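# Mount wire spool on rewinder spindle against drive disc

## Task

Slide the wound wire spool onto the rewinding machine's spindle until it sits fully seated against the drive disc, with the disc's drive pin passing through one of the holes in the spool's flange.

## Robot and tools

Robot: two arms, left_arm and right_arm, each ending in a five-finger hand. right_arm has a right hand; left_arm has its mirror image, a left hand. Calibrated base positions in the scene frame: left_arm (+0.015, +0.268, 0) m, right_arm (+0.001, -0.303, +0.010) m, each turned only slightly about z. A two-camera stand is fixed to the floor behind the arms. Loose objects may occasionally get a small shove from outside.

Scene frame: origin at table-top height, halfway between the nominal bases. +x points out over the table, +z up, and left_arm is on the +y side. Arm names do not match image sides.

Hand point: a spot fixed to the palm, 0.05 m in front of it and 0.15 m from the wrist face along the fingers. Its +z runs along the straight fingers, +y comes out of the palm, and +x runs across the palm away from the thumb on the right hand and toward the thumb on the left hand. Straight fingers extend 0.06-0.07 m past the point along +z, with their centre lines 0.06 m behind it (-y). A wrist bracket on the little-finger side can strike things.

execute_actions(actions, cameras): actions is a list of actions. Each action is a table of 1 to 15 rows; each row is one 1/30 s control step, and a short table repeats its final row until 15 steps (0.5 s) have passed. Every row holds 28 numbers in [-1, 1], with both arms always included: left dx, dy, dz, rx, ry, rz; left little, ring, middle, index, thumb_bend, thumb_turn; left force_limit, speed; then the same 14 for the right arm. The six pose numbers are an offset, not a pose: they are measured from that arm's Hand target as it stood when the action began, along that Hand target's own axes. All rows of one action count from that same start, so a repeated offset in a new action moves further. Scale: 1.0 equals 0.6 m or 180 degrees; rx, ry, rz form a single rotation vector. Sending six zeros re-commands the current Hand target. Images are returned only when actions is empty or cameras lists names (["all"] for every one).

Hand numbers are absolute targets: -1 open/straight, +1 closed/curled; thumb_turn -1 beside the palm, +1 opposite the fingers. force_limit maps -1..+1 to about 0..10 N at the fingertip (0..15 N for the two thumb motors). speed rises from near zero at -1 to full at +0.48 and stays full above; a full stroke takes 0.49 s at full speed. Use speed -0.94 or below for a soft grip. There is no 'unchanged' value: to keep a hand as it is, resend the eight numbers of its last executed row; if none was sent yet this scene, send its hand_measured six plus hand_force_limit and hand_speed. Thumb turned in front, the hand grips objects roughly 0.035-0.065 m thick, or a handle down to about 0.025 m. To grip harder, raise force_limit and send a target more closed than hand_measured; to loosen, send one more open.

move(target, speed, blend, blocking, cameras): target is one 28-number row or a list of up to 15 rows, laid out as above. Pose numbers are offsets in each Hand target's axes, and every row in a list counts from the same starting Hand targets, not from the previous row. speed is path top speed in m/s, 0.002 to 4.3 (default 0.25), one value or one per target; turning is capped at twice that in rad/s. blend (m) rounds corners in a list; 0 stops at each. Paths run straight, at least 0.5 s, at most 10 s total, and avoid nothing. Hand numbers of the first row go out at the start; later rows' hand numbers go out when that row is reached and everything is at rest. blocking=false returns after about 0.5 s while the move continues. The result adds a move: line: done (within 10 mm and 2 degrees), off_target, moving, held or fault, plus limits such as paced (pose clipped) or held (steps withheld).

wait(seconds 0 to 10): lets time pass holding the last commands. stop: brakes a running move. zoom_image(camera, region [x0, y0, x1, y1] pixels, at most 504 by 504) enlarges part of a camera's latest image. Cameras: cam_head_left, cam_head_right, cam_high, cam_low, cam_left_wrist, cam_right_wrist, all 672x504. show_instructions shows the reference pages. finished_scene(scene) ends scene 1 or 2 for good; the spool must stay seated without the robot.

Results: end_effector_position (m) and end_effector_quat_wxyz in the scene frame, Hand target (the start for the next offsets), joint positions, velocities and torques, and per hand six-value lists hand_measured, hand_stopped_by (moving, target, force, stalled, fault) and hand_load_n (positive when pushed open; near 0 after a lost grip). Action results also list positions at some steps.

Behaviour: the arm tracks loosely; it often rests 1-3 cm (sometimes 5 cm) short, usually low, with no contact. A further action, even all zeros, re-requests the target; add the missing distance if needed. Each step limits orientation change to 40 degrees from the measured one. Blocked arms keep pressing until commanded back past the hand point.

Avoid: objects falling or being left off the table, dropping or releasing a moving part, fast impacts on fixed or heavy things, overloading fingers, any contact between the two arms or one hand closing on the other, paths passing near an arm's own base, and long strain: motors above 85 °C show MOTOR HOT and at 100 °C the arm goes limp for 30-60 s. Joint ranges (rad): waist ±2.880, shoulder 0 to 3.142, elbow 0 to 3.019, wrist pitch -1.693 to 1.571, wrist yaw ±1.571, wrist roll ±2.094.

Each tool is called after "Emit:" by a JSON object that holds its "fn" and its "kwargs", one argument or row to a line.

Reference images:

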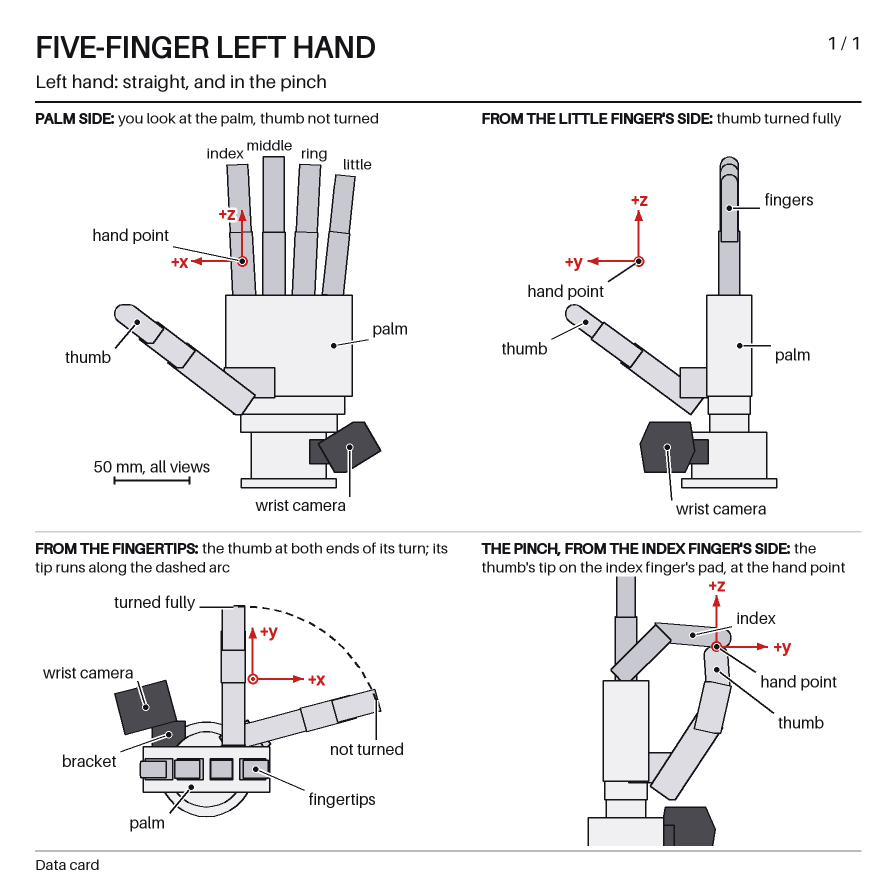

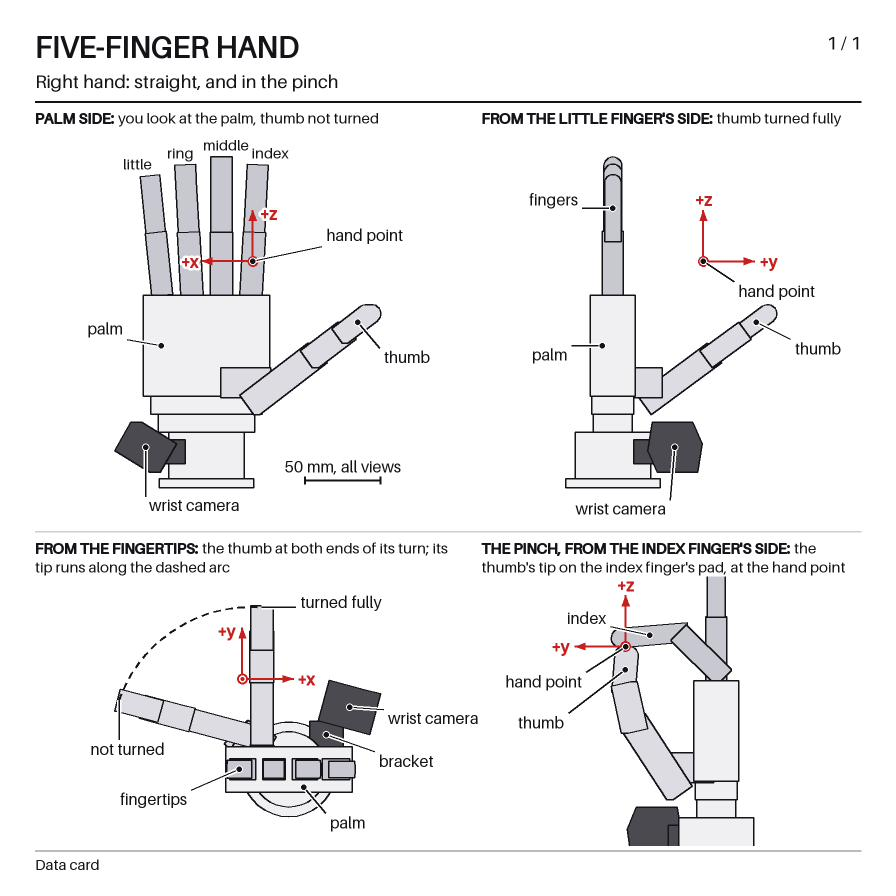

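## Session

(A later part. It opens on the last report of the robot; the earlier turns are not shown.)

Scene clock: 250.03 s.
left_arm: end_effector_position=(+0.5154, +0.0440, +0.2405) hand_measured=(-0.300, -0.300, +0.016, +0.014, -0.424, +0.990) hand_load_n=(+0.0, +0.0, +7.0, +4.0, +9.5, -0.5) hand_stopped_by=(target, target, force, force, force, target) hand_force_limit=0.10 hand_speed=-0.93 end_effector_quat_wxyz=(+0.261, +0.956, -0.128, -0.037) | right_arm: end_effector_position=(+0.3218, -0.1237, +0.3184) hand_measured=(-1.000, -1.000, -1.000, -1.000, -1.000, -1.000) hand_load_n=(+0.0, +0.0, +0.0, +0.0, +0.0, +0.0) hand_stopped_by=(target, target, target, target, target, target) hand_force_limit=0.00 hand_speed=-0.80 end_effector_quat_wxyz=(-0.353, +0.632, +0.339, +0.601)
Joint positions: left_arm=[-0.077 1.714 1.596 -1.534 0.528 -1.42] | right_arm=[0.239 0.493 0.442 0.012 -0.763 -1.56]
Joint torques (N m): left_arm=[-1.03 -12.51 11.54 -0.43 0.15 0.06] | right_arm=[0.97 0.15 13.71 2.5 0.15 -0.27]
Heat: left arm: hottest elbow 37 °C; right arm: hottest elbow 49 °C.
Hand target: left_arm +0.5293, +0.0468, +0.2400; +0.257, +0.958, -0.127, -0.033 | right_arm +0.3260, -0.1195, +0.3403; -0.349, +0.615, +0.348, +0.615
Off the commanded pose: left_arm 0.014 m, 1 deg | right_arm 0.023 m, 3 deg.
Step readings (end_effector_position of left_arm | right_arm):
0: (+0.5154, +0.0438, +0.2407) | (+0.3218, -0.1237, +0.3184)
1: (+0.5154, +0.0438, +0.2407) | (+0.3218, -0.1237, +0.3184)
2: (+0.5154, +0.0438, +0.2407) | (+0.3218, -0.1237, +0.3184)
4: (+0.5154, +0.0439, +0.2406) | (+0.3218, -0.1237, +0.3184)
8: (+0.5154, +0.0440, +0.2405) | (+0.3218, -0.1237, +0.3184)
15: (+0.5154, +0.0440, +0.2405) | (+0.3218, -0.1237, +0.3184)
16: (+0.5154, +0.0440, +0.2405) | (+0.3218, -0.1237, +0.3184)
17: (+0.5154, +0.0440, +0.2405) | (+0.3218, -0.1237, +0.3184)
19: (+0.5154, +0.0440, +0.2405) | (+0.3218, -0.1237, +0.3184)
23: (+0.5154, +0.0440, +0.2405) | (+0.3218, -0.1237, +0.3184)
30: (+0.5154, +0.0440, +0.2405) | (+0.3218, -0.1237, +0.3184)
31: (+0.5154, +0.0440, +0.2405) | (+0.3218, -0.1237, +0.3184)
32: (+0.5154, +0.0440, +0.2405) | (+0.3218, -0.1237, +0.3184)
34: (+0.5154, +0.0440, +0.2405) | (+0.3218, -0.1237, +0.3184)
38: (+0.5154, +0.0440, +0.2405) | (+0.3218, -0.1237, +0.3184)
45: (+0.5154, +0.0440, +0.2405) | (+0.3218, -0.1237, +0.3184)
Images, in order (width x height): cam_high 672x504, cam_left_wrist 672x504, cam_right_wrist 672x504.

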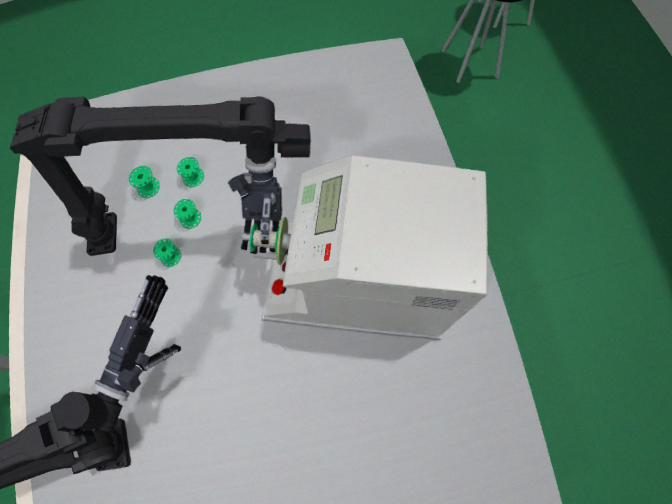

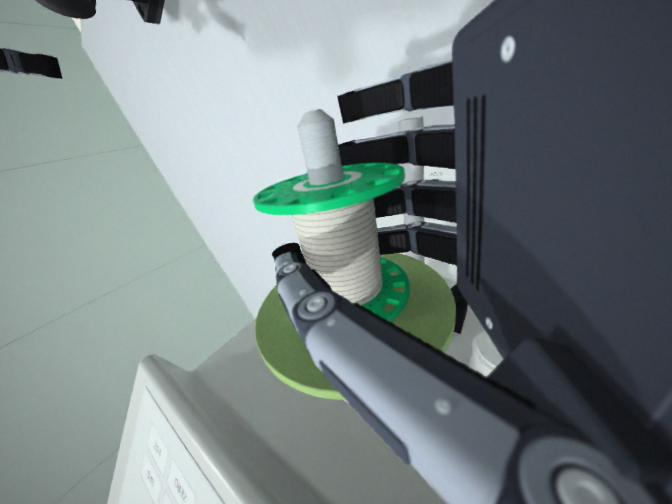

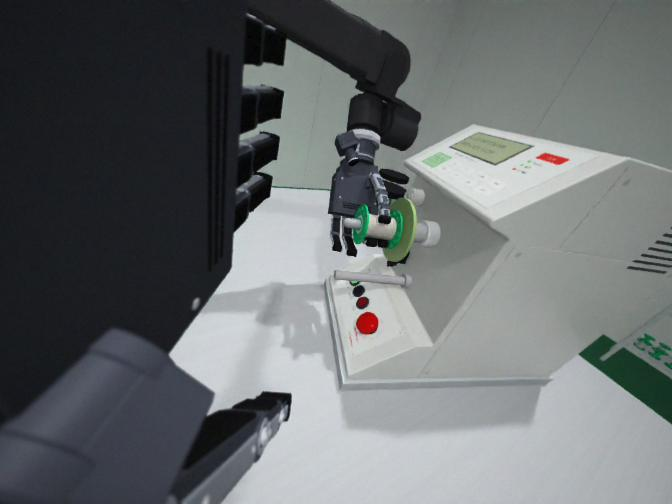

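Emit:
{"fn": "move", "kwargs": {
  "target": [0,0,0,0.03,0,0,-0.3,-0.3,0.25,0.25,-0.25,0.99,0.1,-0.93,0,0,0,0,0,0,-1,-1,-1,-1,-1,-1,0,-0.8],
  "speed": 0.03,
  "cameras": ["cam_left_wrist","cam_right_wrist","cam_high"]
}}

Emit:
{"fn": "zoom_image", "kwargs": {
  "camera": "cam_right_wrist",
  "region": [340, 190, 420, 260]
}}

Scene clock: 252.50 s.
left_arm: end_effector_position=(+0.5162, +0.0427, +0.2388) hand_measured=(-0.300, -0.300, +0.016, +0.014, -0.424, +0.990) hand_load_n=(+0.0, +0.0, +2.0, +0.0, +5.5, -1.0) hand_stopped_by=(target, target, force, force, force, target) hand_force_limit=0.10 hand_speed=-0.93 end_effector_quat_wxyz=(+0.222, +0.964, -0.144, -0.031) | right_arm: end_effector_position=(+0.3218, -0.1237, +0.3184) hand_measured=(-1.000, -1.000, -1.000, -1.000, -1.000, -1.000) hand_load_n=(+0.0, +0.0, +0.0, +0.0, +0.0, +0.0) hand_stopped_by=(target, target, target, target, target, target) hand_force_limit=0.00 hand_speed=-0.80 end_effector_quat_wxyz=(-0.353, +0.632, +0.339, +0.601)
Joint positions: left_arm=[-0.1 1.714 1.622 -1.541 0.448 -1.42] | right_arm=[0.239 0.493 0.442 0.012 -0.763 -1.56]
Joint torques (N m): left_arm=[-1.2 -13.63 11.03 -0.31 -0.36 -0.29] | right_arm=[0.97 0.15 13.7 2.51 0.15 -0.27]
Heat: left arm: hottest elbow 37 °C; right arm: hottest elbow 49 °C.
Hand target: left_arm +0.5293, +0.0469, +0.2401; +0.211, +0.969, -0.128, -0.027 | right_arm +0.3260, -0.1195, +0.3403; -0.349, +0.615, +0.348, +0.615
Off the commanded pose: left_arm 0.014 m, 2 deg | right_arm 0.023 m, 3 deg.
move: off_target (left_arm, right_arm)
Images, in order (width x height): cam_high 672x504, cam_left_wrist 672x504, cam_right_wrist 672x504.

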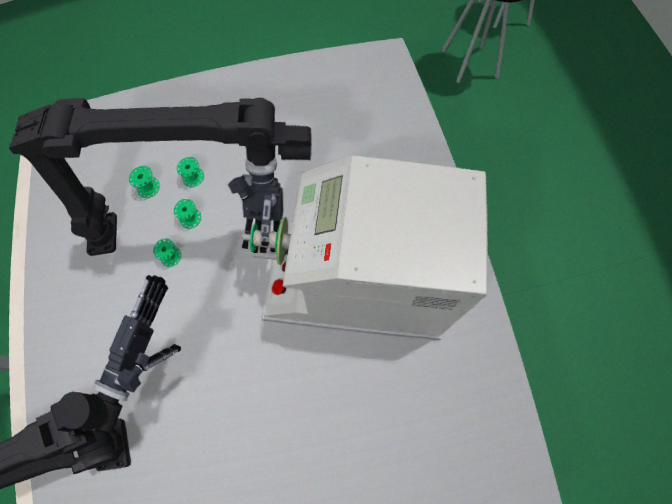

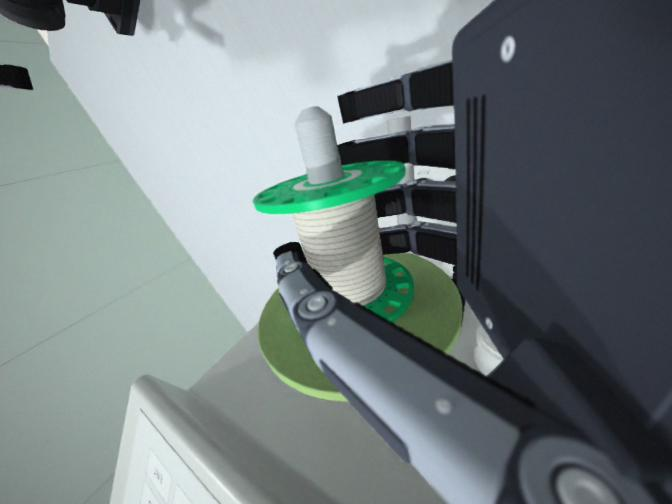

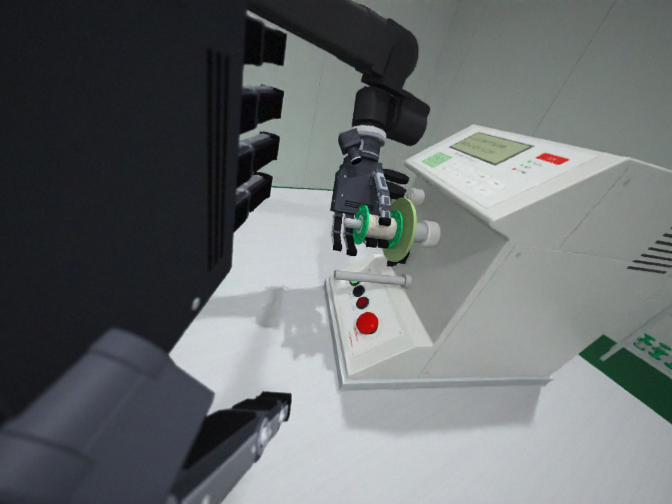

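Scaled by 6.300 from the camera's 672x504 image, which has a finer 960x720 frame.

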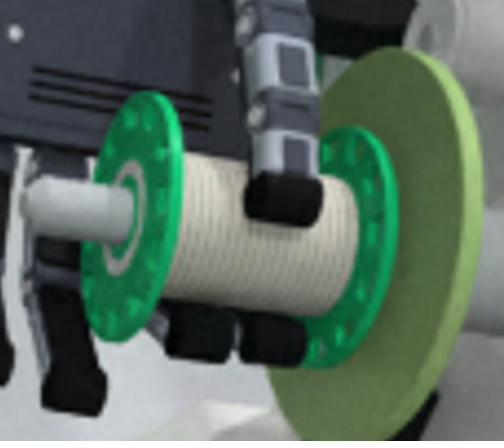

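Emit:
{"fn": "execute_actions", "kwargs": {
  "actions": [
    [[0,0,0,0,0,0,-0.3,-0.3,0.26,0.26,-0.24,0.99,0.1,-0.93,0,0,0,0,0,0,-1,-1,-1,-1,-1,-1,0,-0.8]],
    [[0,0,0,0,0,0,-0.3,-0.3,0.26,0.26,-0.24,0.99,0.1,-0.93,0,0,0,0,0,0,-1,-1,-1,-1,-1,-1,0,-0.8]]
  ],
  "cameras": ["cam_right_wrist","cam_high"]
}}

Emit:
{"fn": "zoom_image", "kwargs": {
  "camera": "cam_right_wrist",
  "region": [350, 200, 410, 250]
}}

Scene clock: 253.93 s.
left_arm: end_effector_position=(+0.5151, +0.0397, +0.2378) hand_measured=(-0.300, -0.300, +0.068, +0.084, -0.402, +0.990) hand_load_n=(+0.0, +0.0, +1.0, +5.5, +7.5, -1.0) hand_stopped_by=(target, target, force, force, force, target) hand_force_limit=0.10 hand_speed=-0.93 end_effector_quat_wxyz=(+0.219, +0.965, -0.143, -0.033) | right_arm: end_effector_position=(+0.3218, -0.1237, +0.3184) hand_measured=(-1.000, -1.000, -1.000, -1.000, -1.000, -1.000) hand_load_n=(+0.5, +0.0, +0.0, +0.0, +0.0, +0.0) hand_stopped_by=(target, target, target, target, target, target) hand_force_limit=0.00 hand_speed=-0.80 end_effector_quat_wxyz=(-0.353, +0.632, +0.339, +0.601)
Joint positions: left_arm=[-0.109 1.714 1.622 -1.541 0.442 -1.431] | right_arm=[0.239 0.493 0.442 0.012 -0.763 -1.56]
Joint torques (N m): left_arm=[-0.62 -13.63 11.03 -0.34 -0.16 -0.18] | right_arm=[0.97 0.15 13.7 2.51 0.15 -0.26]
Heat: left arm: hottest elbow 37 °C; right arm: hottest elbow 49 °C.
Hand target: left_arm +0.5294, +0.0470, +0.2400; +0.211, +0.969, -0.128, -0.027 | right_arm +0.3260, -0.1195, +0.3403; -0.349, +0.615, +0.348, +0.615
Off the commanded pose: left_arm 0.016 m, 2 deg | right_arm 0.023 m, 3 deg.
Step readings (end_effector_position of left_arm | right_arm):
0: (+0.5161, +0.0426, +0.2388) | (+0.3218, -0.1237, +0.3184)
1: (+0.5161, +0.0426, +0.2388) | (+0.3218, -0.1237, +0.3184)
2: (+0.5161, +0.0426, +0.2388) | (+0.3218, -0.1237, +0.3184)
4: (+0.5160, +0.0425, +0.2387) | (+0.3218, -0.1237, +0.3184)
8: (+0.5152, +0.0405, +0.2383) | (+0.3218, -0.1237, +0.3184)
15: (+0.5151, +0.0397, +0.2378) | (+0.3218, -0.1237, +0.3184)
16: (+0.5151, +0.0397, +0.2378) | (+0.3218, -0.1237, +0.3184)
17: (+0.5151, +0.0397, +0.2378) | (+0.3218, -0.1237, +0.3184)
19: (+0.5151, +0.0397, +0.2378) | (+0.3218, -0.1237, +0.3184)
23: (+0.5151, +0.0397, +0.2378) | (+0.3218, -0.1237, +0.3184)
30: (+0.5151, +0.0397, +0.2378) | (+0.3218, -0.1237, +0.3184)
Images, in order (width x height): cam_high 672x504, cam_right_wrist 672x504.

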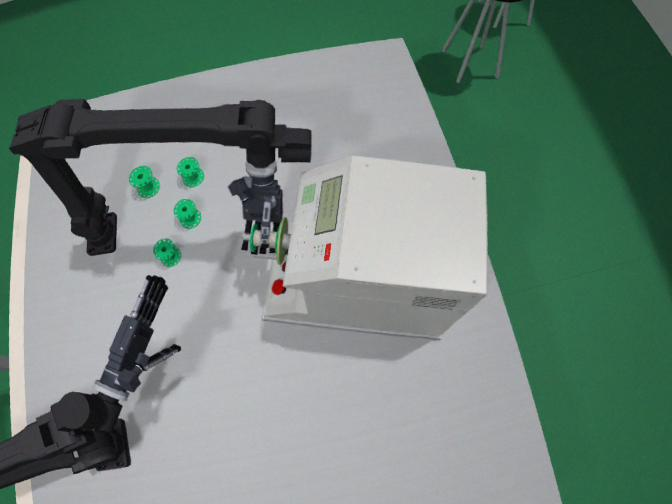

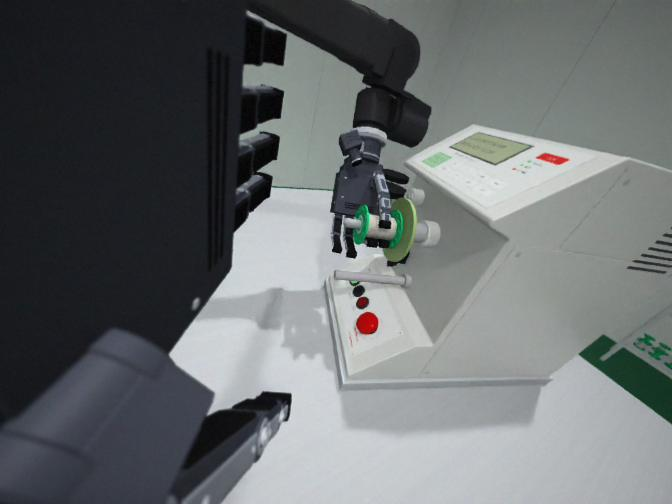

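Scaled by 8.400 from the camera's 672x504 image, which has a finer 960x720 frame.

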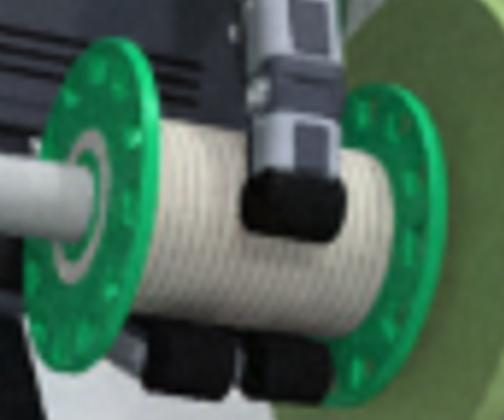

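Emit:
{"fn": "move", "kwargs": {
  "target": [0.015,0,0,0,0,0,-0.3,-0.3,0.26,0.26,-0.24,0.99,0.1,-0.93,0,0,0,0,0,0,-1,-1,-1,-1,-1,-1,0,-0.8],
  "speed": 0.03,
  "cameras": ["cam_left_wrist","cam_right_wrist","cam_high"]
}}

Emit:
{"fn": "zoom_image", "kwargs": {
  "camera": "cam_right_wrist",
  "region": [350, 200, 410, 250]
}}

Scene clock: 255.17 s.
left_arm: end_effector_position=(+0.5153, +0.0394, +0.2378) hand_measured=(-0.300, -0.300, +0.068, +0.084, -0.402, +0.990) hand_load_n=(+0.0, +0.0, +1.5, +4.5, +6.5, -2.0) hand_stopped_by=(target, target, force, force, force, target) hand_force_limit=0.10 hand_speed=-0.93 end_effector_quat_wxyz=(+0.218, +0.965, -0.143, -0.036) | right_arm: end_effector_position=(+0.3218, -0.1237, +0.3184) hand_measured=(-1.000, -1.000, -1.000, -1.000, -1.000, -1.000) hand_load_n=(+0.0, +0.0, +0.0, +0.0, +0.0, +0.0) hand_stopped_by=(target, target, target, target, target, target) hand_force_limit=0.00 hand_speed=-0.80 end_effector_quat_wxyz=(-0.353, +0.632, +0.339, +0.601)
Joint positions: left_arm=[-0.11 1.718 1.629 -1.548 0.44 -1.431] | right_arm=[0.239 0.493 0.442 0.012 -0.763 -1.56]
Joint torques (N m): left_arm=[-0.44 -12.45 12.77 -0.24 -0.06 -0.21] | right_arm=[0.97 0.15 13.7 2.5 0.15 -0.26]
Heat: left arm: hottest elbow 37 °C; right arm: hottest elbow 49 °C.
Hand target: left_arm +0.5380, +0.0445, +0.2399; +0.211, +0.969, -0.128, -0.028 | right_arm +0.3260, -0.1195, +0.3403; -0.349, +0.615, +0.348, +0.615
Off the commanded pose: left_arm 0.023 m, 2 deg | right_arm 0.023 m, 3 deg.
move: off_target (left_arm, right_arm)
Images, in order (width x height): cam_high 672x504, cam_left_wrist 672x504, cam_right_wrist 672x504.

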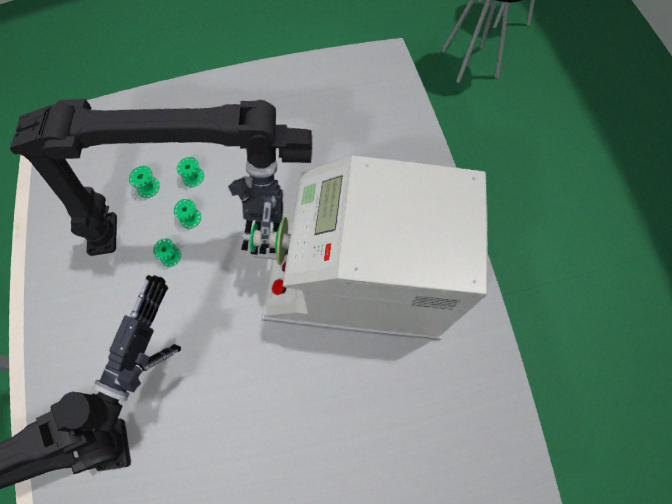

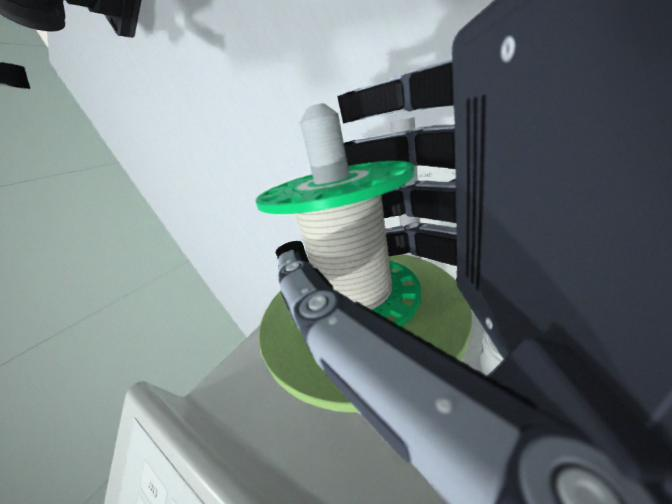

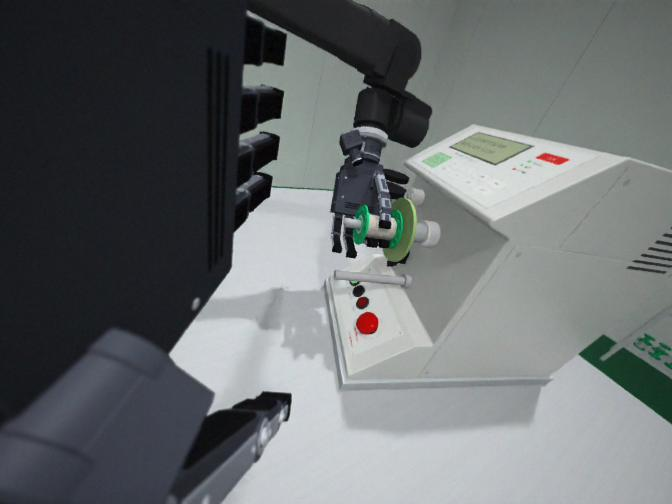

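Scaled by 8.400 from the camera's 672x504 image, which has a finer 960x720 frame.

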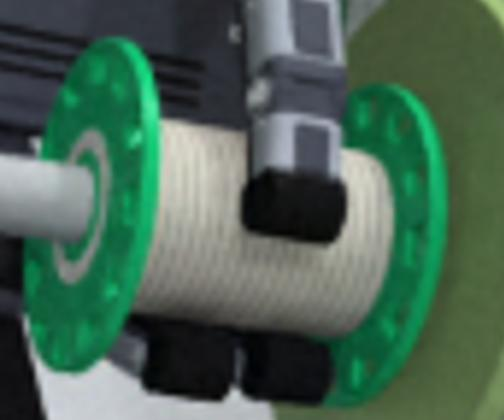

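Emit:
{"fn": "move", "kwargs": {
  "target": [0.013,0,0,0,0,0,-0.3,-0.3,0.26,0.26,-0.24,0.99,0.1,-0.93,0,0,0,0,0,0,-1,-1,-1,-1,-1,-1,0,-0.8],
  "speed": 0.03,
  "cameras": ["cam_left_wrist","cam_right_wrist","cam_high"]
}}

Emit:
{"fn": "zoom_image", "kwargs": {
  "camera": "cam_right_wrist",
  "region": [350, 200, 410, 250]
}}

Emit:
{"fn": "zoom_image", "kwargs": {
  "camera": "cam_left_wrist",
  "region": [240, 80, 490, 430]
}}

Scene clock: 256.37 s.
left_arm: end_effector_position=(+0.5190, +0.0374, +0.2380) hand_measured=(-0.300, -0.300, +0.068, +0.084, -0.400, +0.990) hand_load_n=(+0.0, +0.0, +0.5, +1.5, +3.0, -2.0) hand_stopped_by=(target, target, force, force, force, target) hand_force_limit=0.10 hand_speed=-0.93 end_effector_quat_wxyz=(+0.217, +0.965, -0.143, -0.040) | right_arm: end_effector_position=(+0.3218, -0.1237, +0.3184) hand_measured=(-1.000, -1.000, -1.000, -1.000, -1.000, -1.000) hand_load_n=(+0.0, +0.0, +0.0, +0.0, +0.0, +0.0) hand_stopped_by=(target, target, target, target, target, target) hand_force_limit=0.00 hand_speed=-0.80 end_effector_quat_wxyz=(-0.353, +0.632, +0.339, +0.601)
Joint positions: left_arm=[-0.112 1.734 1.651 -1.563 0.44 -1.431] | right_arm=[0.239 0.493 0.442 0.012 -0.763 -1.56]
Joint torques (N m): left_arm=[-0.5 -12.22 13.15 0.06 -0.04 -0.21] | right_arm=[0.97 0.15 13.7 2.5 0.15 -0.26]
Heat: left arm: hottest elbow 37 °C; right arm: hottest elbow 49 °C.
Hand target: left_arm +0.5456, +0.0425, +0.2399; +0.211, +0.969, -0.128, -0.028 | right_arm +0.3260, -0.1195, +0.3403; -0.349, +0.615, +0.348, +0.615
Off the commanded pose: left_arm 0.027 m, 2 deg | right_arm 0.023 m, 3 deg.
move: off_target (left_arm, right_arm)
Images, in order (width x height): cam_high 672x504, cam_left_wrist 672x504, cam_right_wrist 672x504.

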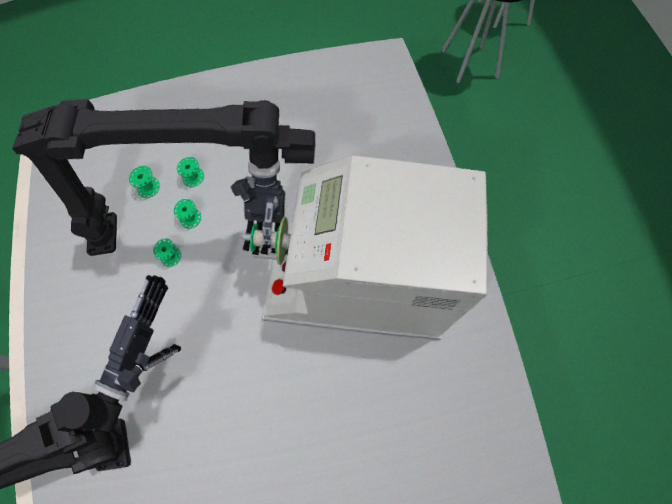

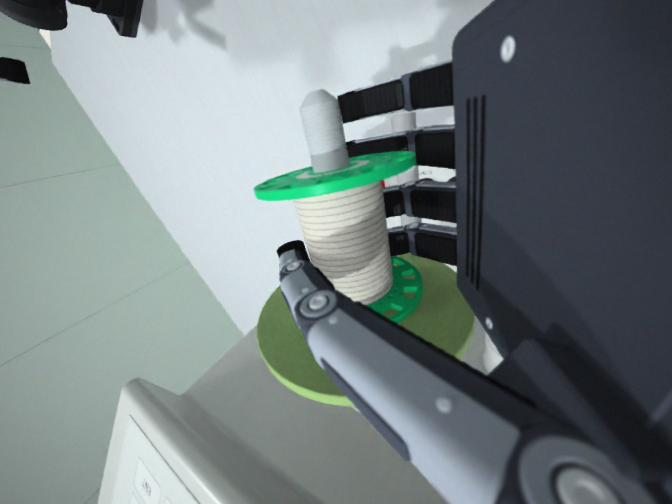

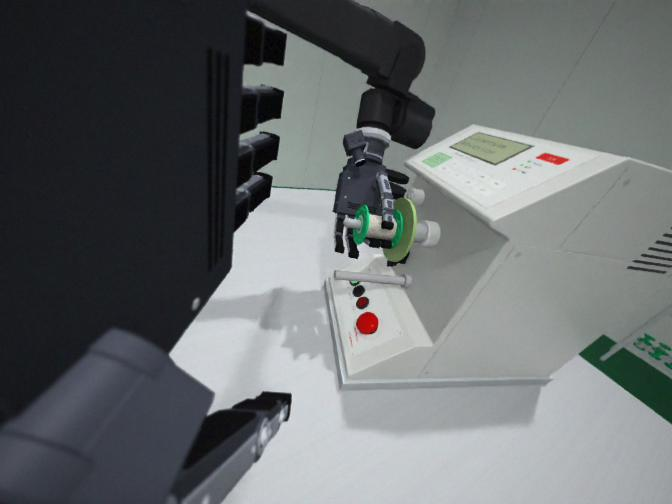

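Scaled by 8.400 from the camera's 672x504 image, which has a finer 960x720 frame.

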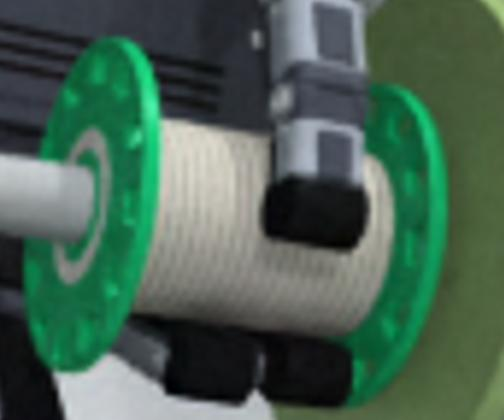

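Scaled by 1.440 from the camera's 672x504 image, which has a finer 960x720 frame.

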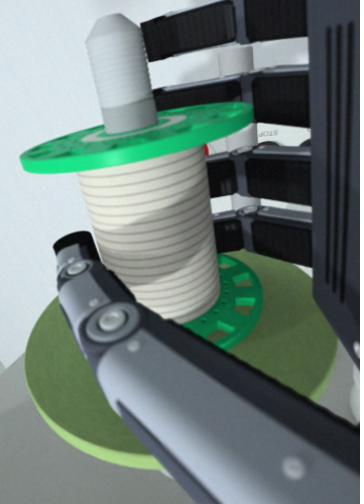

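Emit:
{"fn": "zoom_image", "kwargs": {
  "camera": "cam_high",
  "region": [250, 210, 300, 270]
}}

Emit:
{"fn": "zoom_image", "kwargs": {
  "camera": "cam_right_wrist",
  "region": [380, 200, 420, 265]
}}

Scaled by 8.400 from the camera's 672x504 image, which has a finer 960x720 frame.

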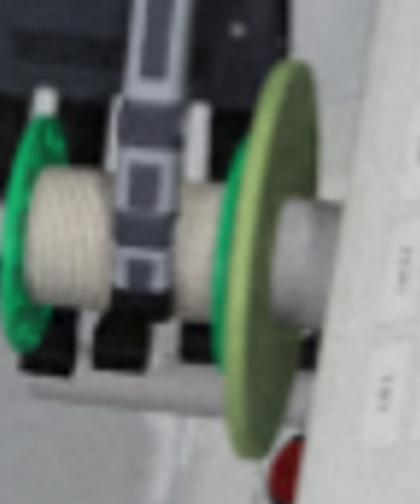

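Scaled by 7.754 from the camera's 672x504 image, which has a finer 960x720 frame.

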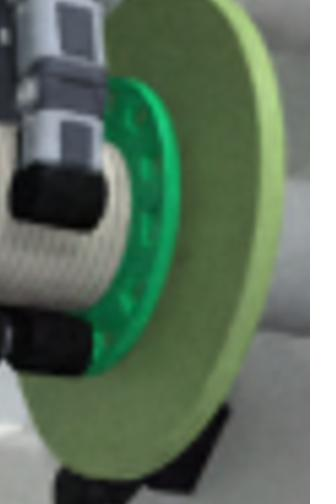

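Emit:
{"fn": "zoom_image", "kwargs": {
  "camera": "cam_left_wrist",
  "region": [370, 240, 440, 340]
}}

Scaled by 5.040 from the camera's 672x504 image, which has a finer 960x720 frame.

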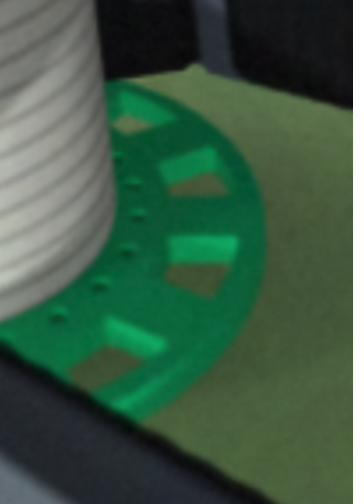

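Emit:
{"fn": "zoom_image", "kwargs": {
  "camera": "cam_right_wrist",
  "region": [388, 205, 408, 255]
}}

Emit:
{"fn": "zoom_image", "kwargs": {
  "camera": "cam_low",
  "region": [280, 180, 330, 220]
}}

Scaled by 10.080 from the camera's 672x504 image, which has a finer 960x720 frame.

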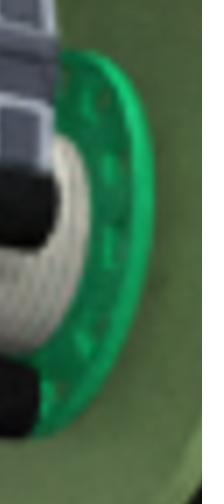

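This scene's latest camera images include none from cam_low. They are from: cam_high, cam_left_wrist, cam_right_wrist. cam_low's image comes with the result of a call that names it in "cameras".

Emit:
{"fn": "move", "kwargs": {
  "target": [-0.024,0,0,0,0,0,-0.3,-0.3,0.26,0.26,-0.24,0.99,0.1,-0.93,0,0,0,0,0,0,-1,-1,-1,-1,-1,-1,0,-0.8],
  "speed": 0.05
}}

Emit:
{"fn": "move", "kwargs": {
  "target": [-0.0,0,0,0,0,0,-0.3,-0.3,-0.1,-0.1,-0.45,0.99,0.1,-0.6,0,0,0,0,0,0,-1,-1,-1,-1,-1,-1,0,-0.8],
  "speed": 0.05,
  "cameras": ["cam_left_wrist","cam_right_wrist","cam_high"]
}}

Scene clock: 258.27 s.
left_arm: end_effector_position=(+0.5190, +0.0374, +0.2380) hand_measured=(-0.300, -0.300, +0.068, +0.084, -0.400, +0.990) hand_load_n=(+0.0, +0.0, +0.5, +1.5, +3.5, -2.0) hand_stopped_by=(target, target, force, force, force, target) hand_force_limit=0.10 hand_speed=-0.93 end_effector_quat_wxyz=(+0.217, +0.965, -0.143, -0.040) | right_arm: end_effector_position=(+0.3218, -0.1237, +0.3184) hand_measured=(-1.000, -1.000, -1.000, -1.000, -1.000, -1.000) hand_load_n=(+0.0, +0.0, +0.0, +0.0, +0.0, +0.0) hand_stopped_by=(target, target, target, target, target, target) hand_force_limit=0.00 hand_speed=-0.80 end_effector_quat_wxyz=(-0.353, +0.632, +0.339, +0.601)
Joint positions: left_arm=[-0.112 1.734 1.651 -1.563 0.44 -1.431] | right_arm=[0.239 0.493 0.442 0.012 -0.763 -1.56]
Joint torques (N m): left_arm=[-0.21 -14.86 9.5 0.53 -0.05 -0.18] | right_arm=[0.97 0.09 13.7 2.51 0.15 -0.27]
Heat: left arm: hottest elbow 37 °C; right arm: hottest elbow 49 °C.
Hand target: left_arm +0.5317, +0.0462, +0.2399; +0.211, +0.969, -0.128, -0.027 | right_arm +0.3260, -0.1195, +0.3403; -0.349, +0.615, +0.348, +0.615
Off the commanded pose: left_arm 0.016 m, 2 deg | right_arm 0.023 m, 3 deg.
move: off_target (left_arm, right_arm)

Scene clock: 258.77 s.
left_arm: end_effector_position=(+0.5196, +0.0393, +0.2372) hand_measured=(-0.300, -0.300, -0.100, -0.100, -0.450, +0.990) hand_load_n=(+0.5, +0.0, +0.0, -1.0, +1.0, -0.5) hand_stopped_by=(target, target, target, target, target, target) hand_force_limit=0.10 hand_speed=-0.60 end_effector_quat_wxyz=(+0.215, +0.965, -0.142, -0.040) | right_arm: end_effector_position=(+0.3218, -0.1237, +0.3184) hand_measured=(-1.000, -1.000, -1.000, -1.000, -1.000, -1.000) hand_load_n=(+0.0, +0.0, +0.0, +0.0, +0.0, +0.0) hand_stopped_by=(target, target, target, target, target, target) hand_force_limit=0.00 hand_speed=-0.80 end_effector_quat_wxyz=(-0.353, +0.632, +0.339, +0.601)
Joint positions: left_arm=[-0.11 1.734 1.651 -1.563 0.434 -1.431] | right_arm=[0.239 0.493 0.442 0.012 -0.763 -1.56]
Joint torques (N m): left_arm=[-0.44 -14.86 9.47 0.54 0.12 -0.2] | right_arm=[0.97 0.15 13.7 2.5 0.15 -0.27]
Heat: left arm: hottest elbow 37 °C; right arm: hottest elbow 49 °C.
Hand target: left_arm +0.5317, +0.0463, +0.2399; +0.211, +0.969, -0.128, -0.027 | right_arm +0.3260, -0.1195, +0.3403; -0.349, +0.615, +0.348, +0.615
Off the commanded pose: left_arm 0.014 m, 2 deg | right_arm 0.023 m, 3 deg.
move: off_target (left_arm, right_arm)
Images, in order (width x height): cam_high 672x504, cam_left_wrist 672x504, cam_right_wrist 672x504.

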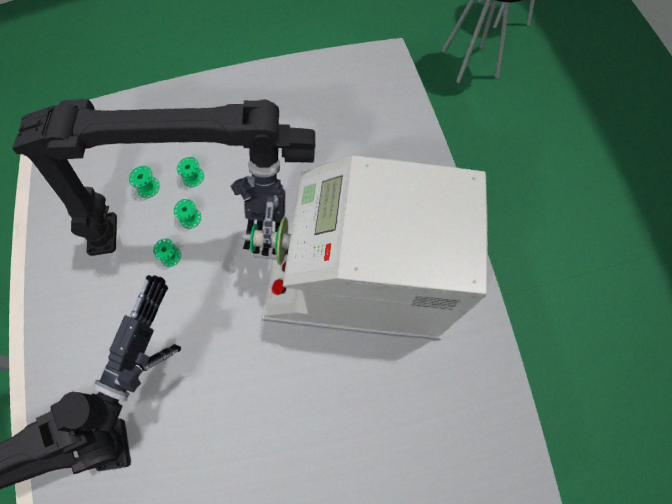

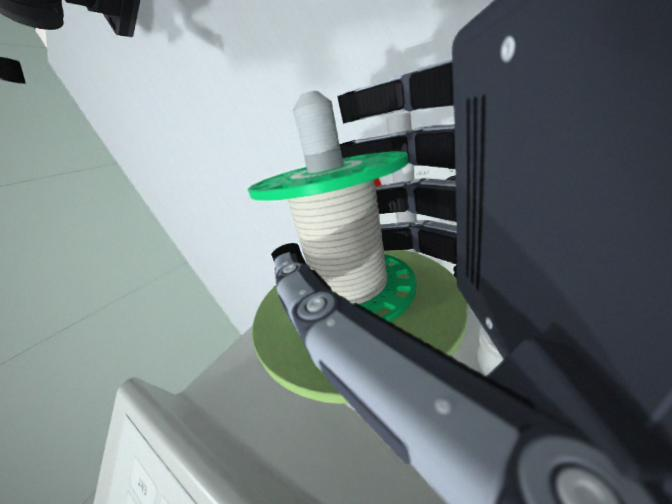

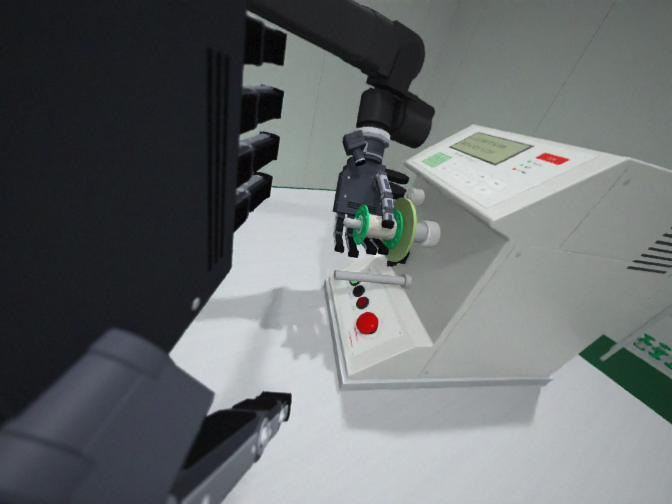

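Emit:
{"fn": "move", "kwargs": {
  "target": [-0.028,0,0,0,0,0,-0.3,-0.3,-0.1,-0.1,-0.45,0.99,0.1,-0.6,0,0,0,0,0,0,-1,-1,-1,-1,-1,-1,0,-0.8],
  "speed": 0.04,
  "cameras": ["cam_left_wrist","cam_right_wrist","cam_high"]
}}

Emit:
{"fn": "zoom_image", "kwargs": {
  "camera": "cam_high",
  "region": [220, 190, 300, 270]
}}

Emit:
{"fn": "zoom_image", "kwargs": {
  "camera": "cam_left_wrist",
  "region": [240, 130, 440, 340]
}}

Scene clock: 261.10 s.
left_arm: end_effector_position=(+0.5142, +0.0446, +0.2407) hand_measured=(-0.300, -0.300, -0.100, -0.100, -0.450, +0.990) hand_load_n=(+0.5, +0.0, +0.0, +0.0, +1.0, +0.0) hand_stopped_by=(target, target, target, target, target, target) hand_force_limit=0.10 hand_speed=-0.60 end_effector_quat_wxyz=(+0.214, +0.966, -0.139, -0.031) | right_arm: end_effector_position=(+0.3218, -0.1237, +0.3184) hand_measured=(-1.000, -1.000, -1.000, -1.000, -1.000, -1.000) hand_load_n=(+0.0, +0.0, +0.0, +0.0, +0.0, +0.0) hand_stopped_by=(target, target, target, target, target, target) hand_force_limit=0.00 hand_speed=-0.80 end_effector_quat_wxyz=(-0.353, +0.632, +0.339, +0.601)
Joint positions: left_arm=[-0.103 1.703 1.619 -1.544 0.432 -1.435] | right_arm=[0.239 0.493 0.442 0.012 -0.763 -1.56]
Joint torques (N m): left_arm=[-0.85 -15.44 7.46 0.28 0.21 -0.11] | right_arm=[0.91 0.15 13.7 2.5 0.15 -0.27]
Heat: left arm: hottest elbow 36 °C; right arm: hottest elbow 49 °C.
Hand target: left_arm +0.5154, +0.0506, +0.2399; +0.211, +0.969, -0.128, -0.028 | right_arm +0.3260, -0.1195, +0.3403; -0.349, +0.615, +0.348, +0.615
Off the commanded pose: left_arm 0.006 m, 1 deg | right_arm 0.023 m, 3 deg.
move: off_target (right_arm)
Images, in order (width x height): cam_high 672x504, cam_left_wrist 672x504, cam_right_wrist 672x504.

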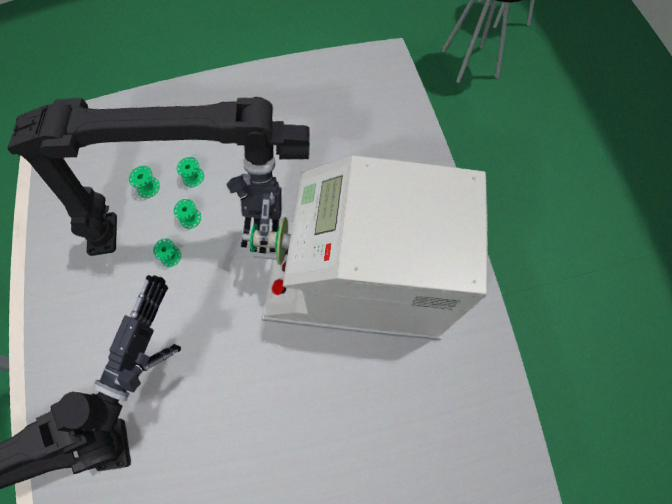

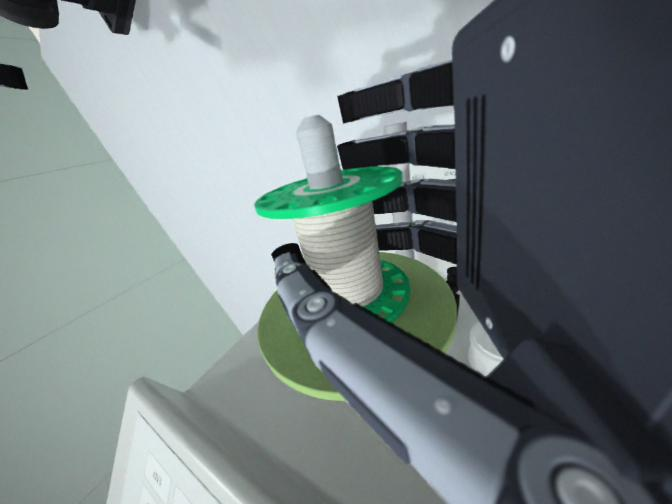

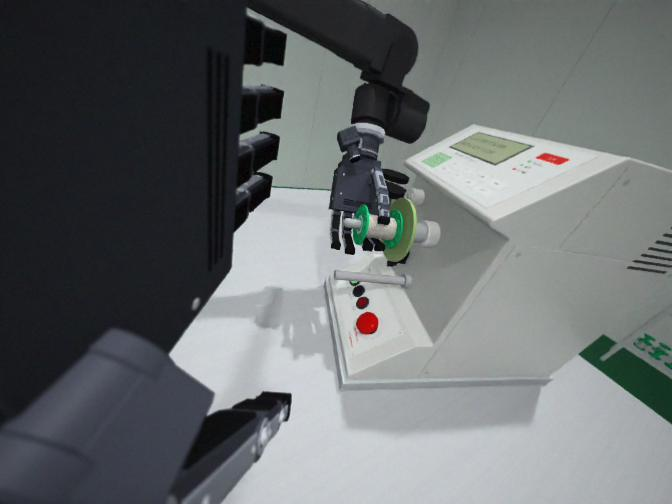

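Scaled by 6.300 from the camera's 672x504 image, which has a finer 960x720 frame.

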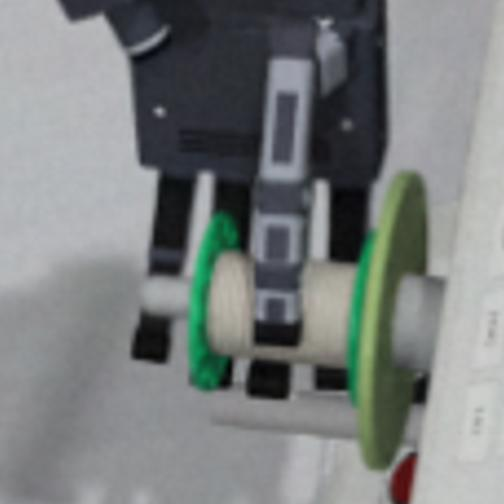

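Scaled by 2.400 from the camera's 672x504 image, which has a finer 960x720 frame.

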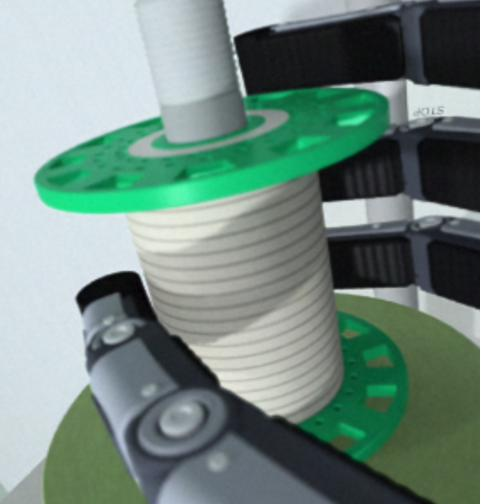

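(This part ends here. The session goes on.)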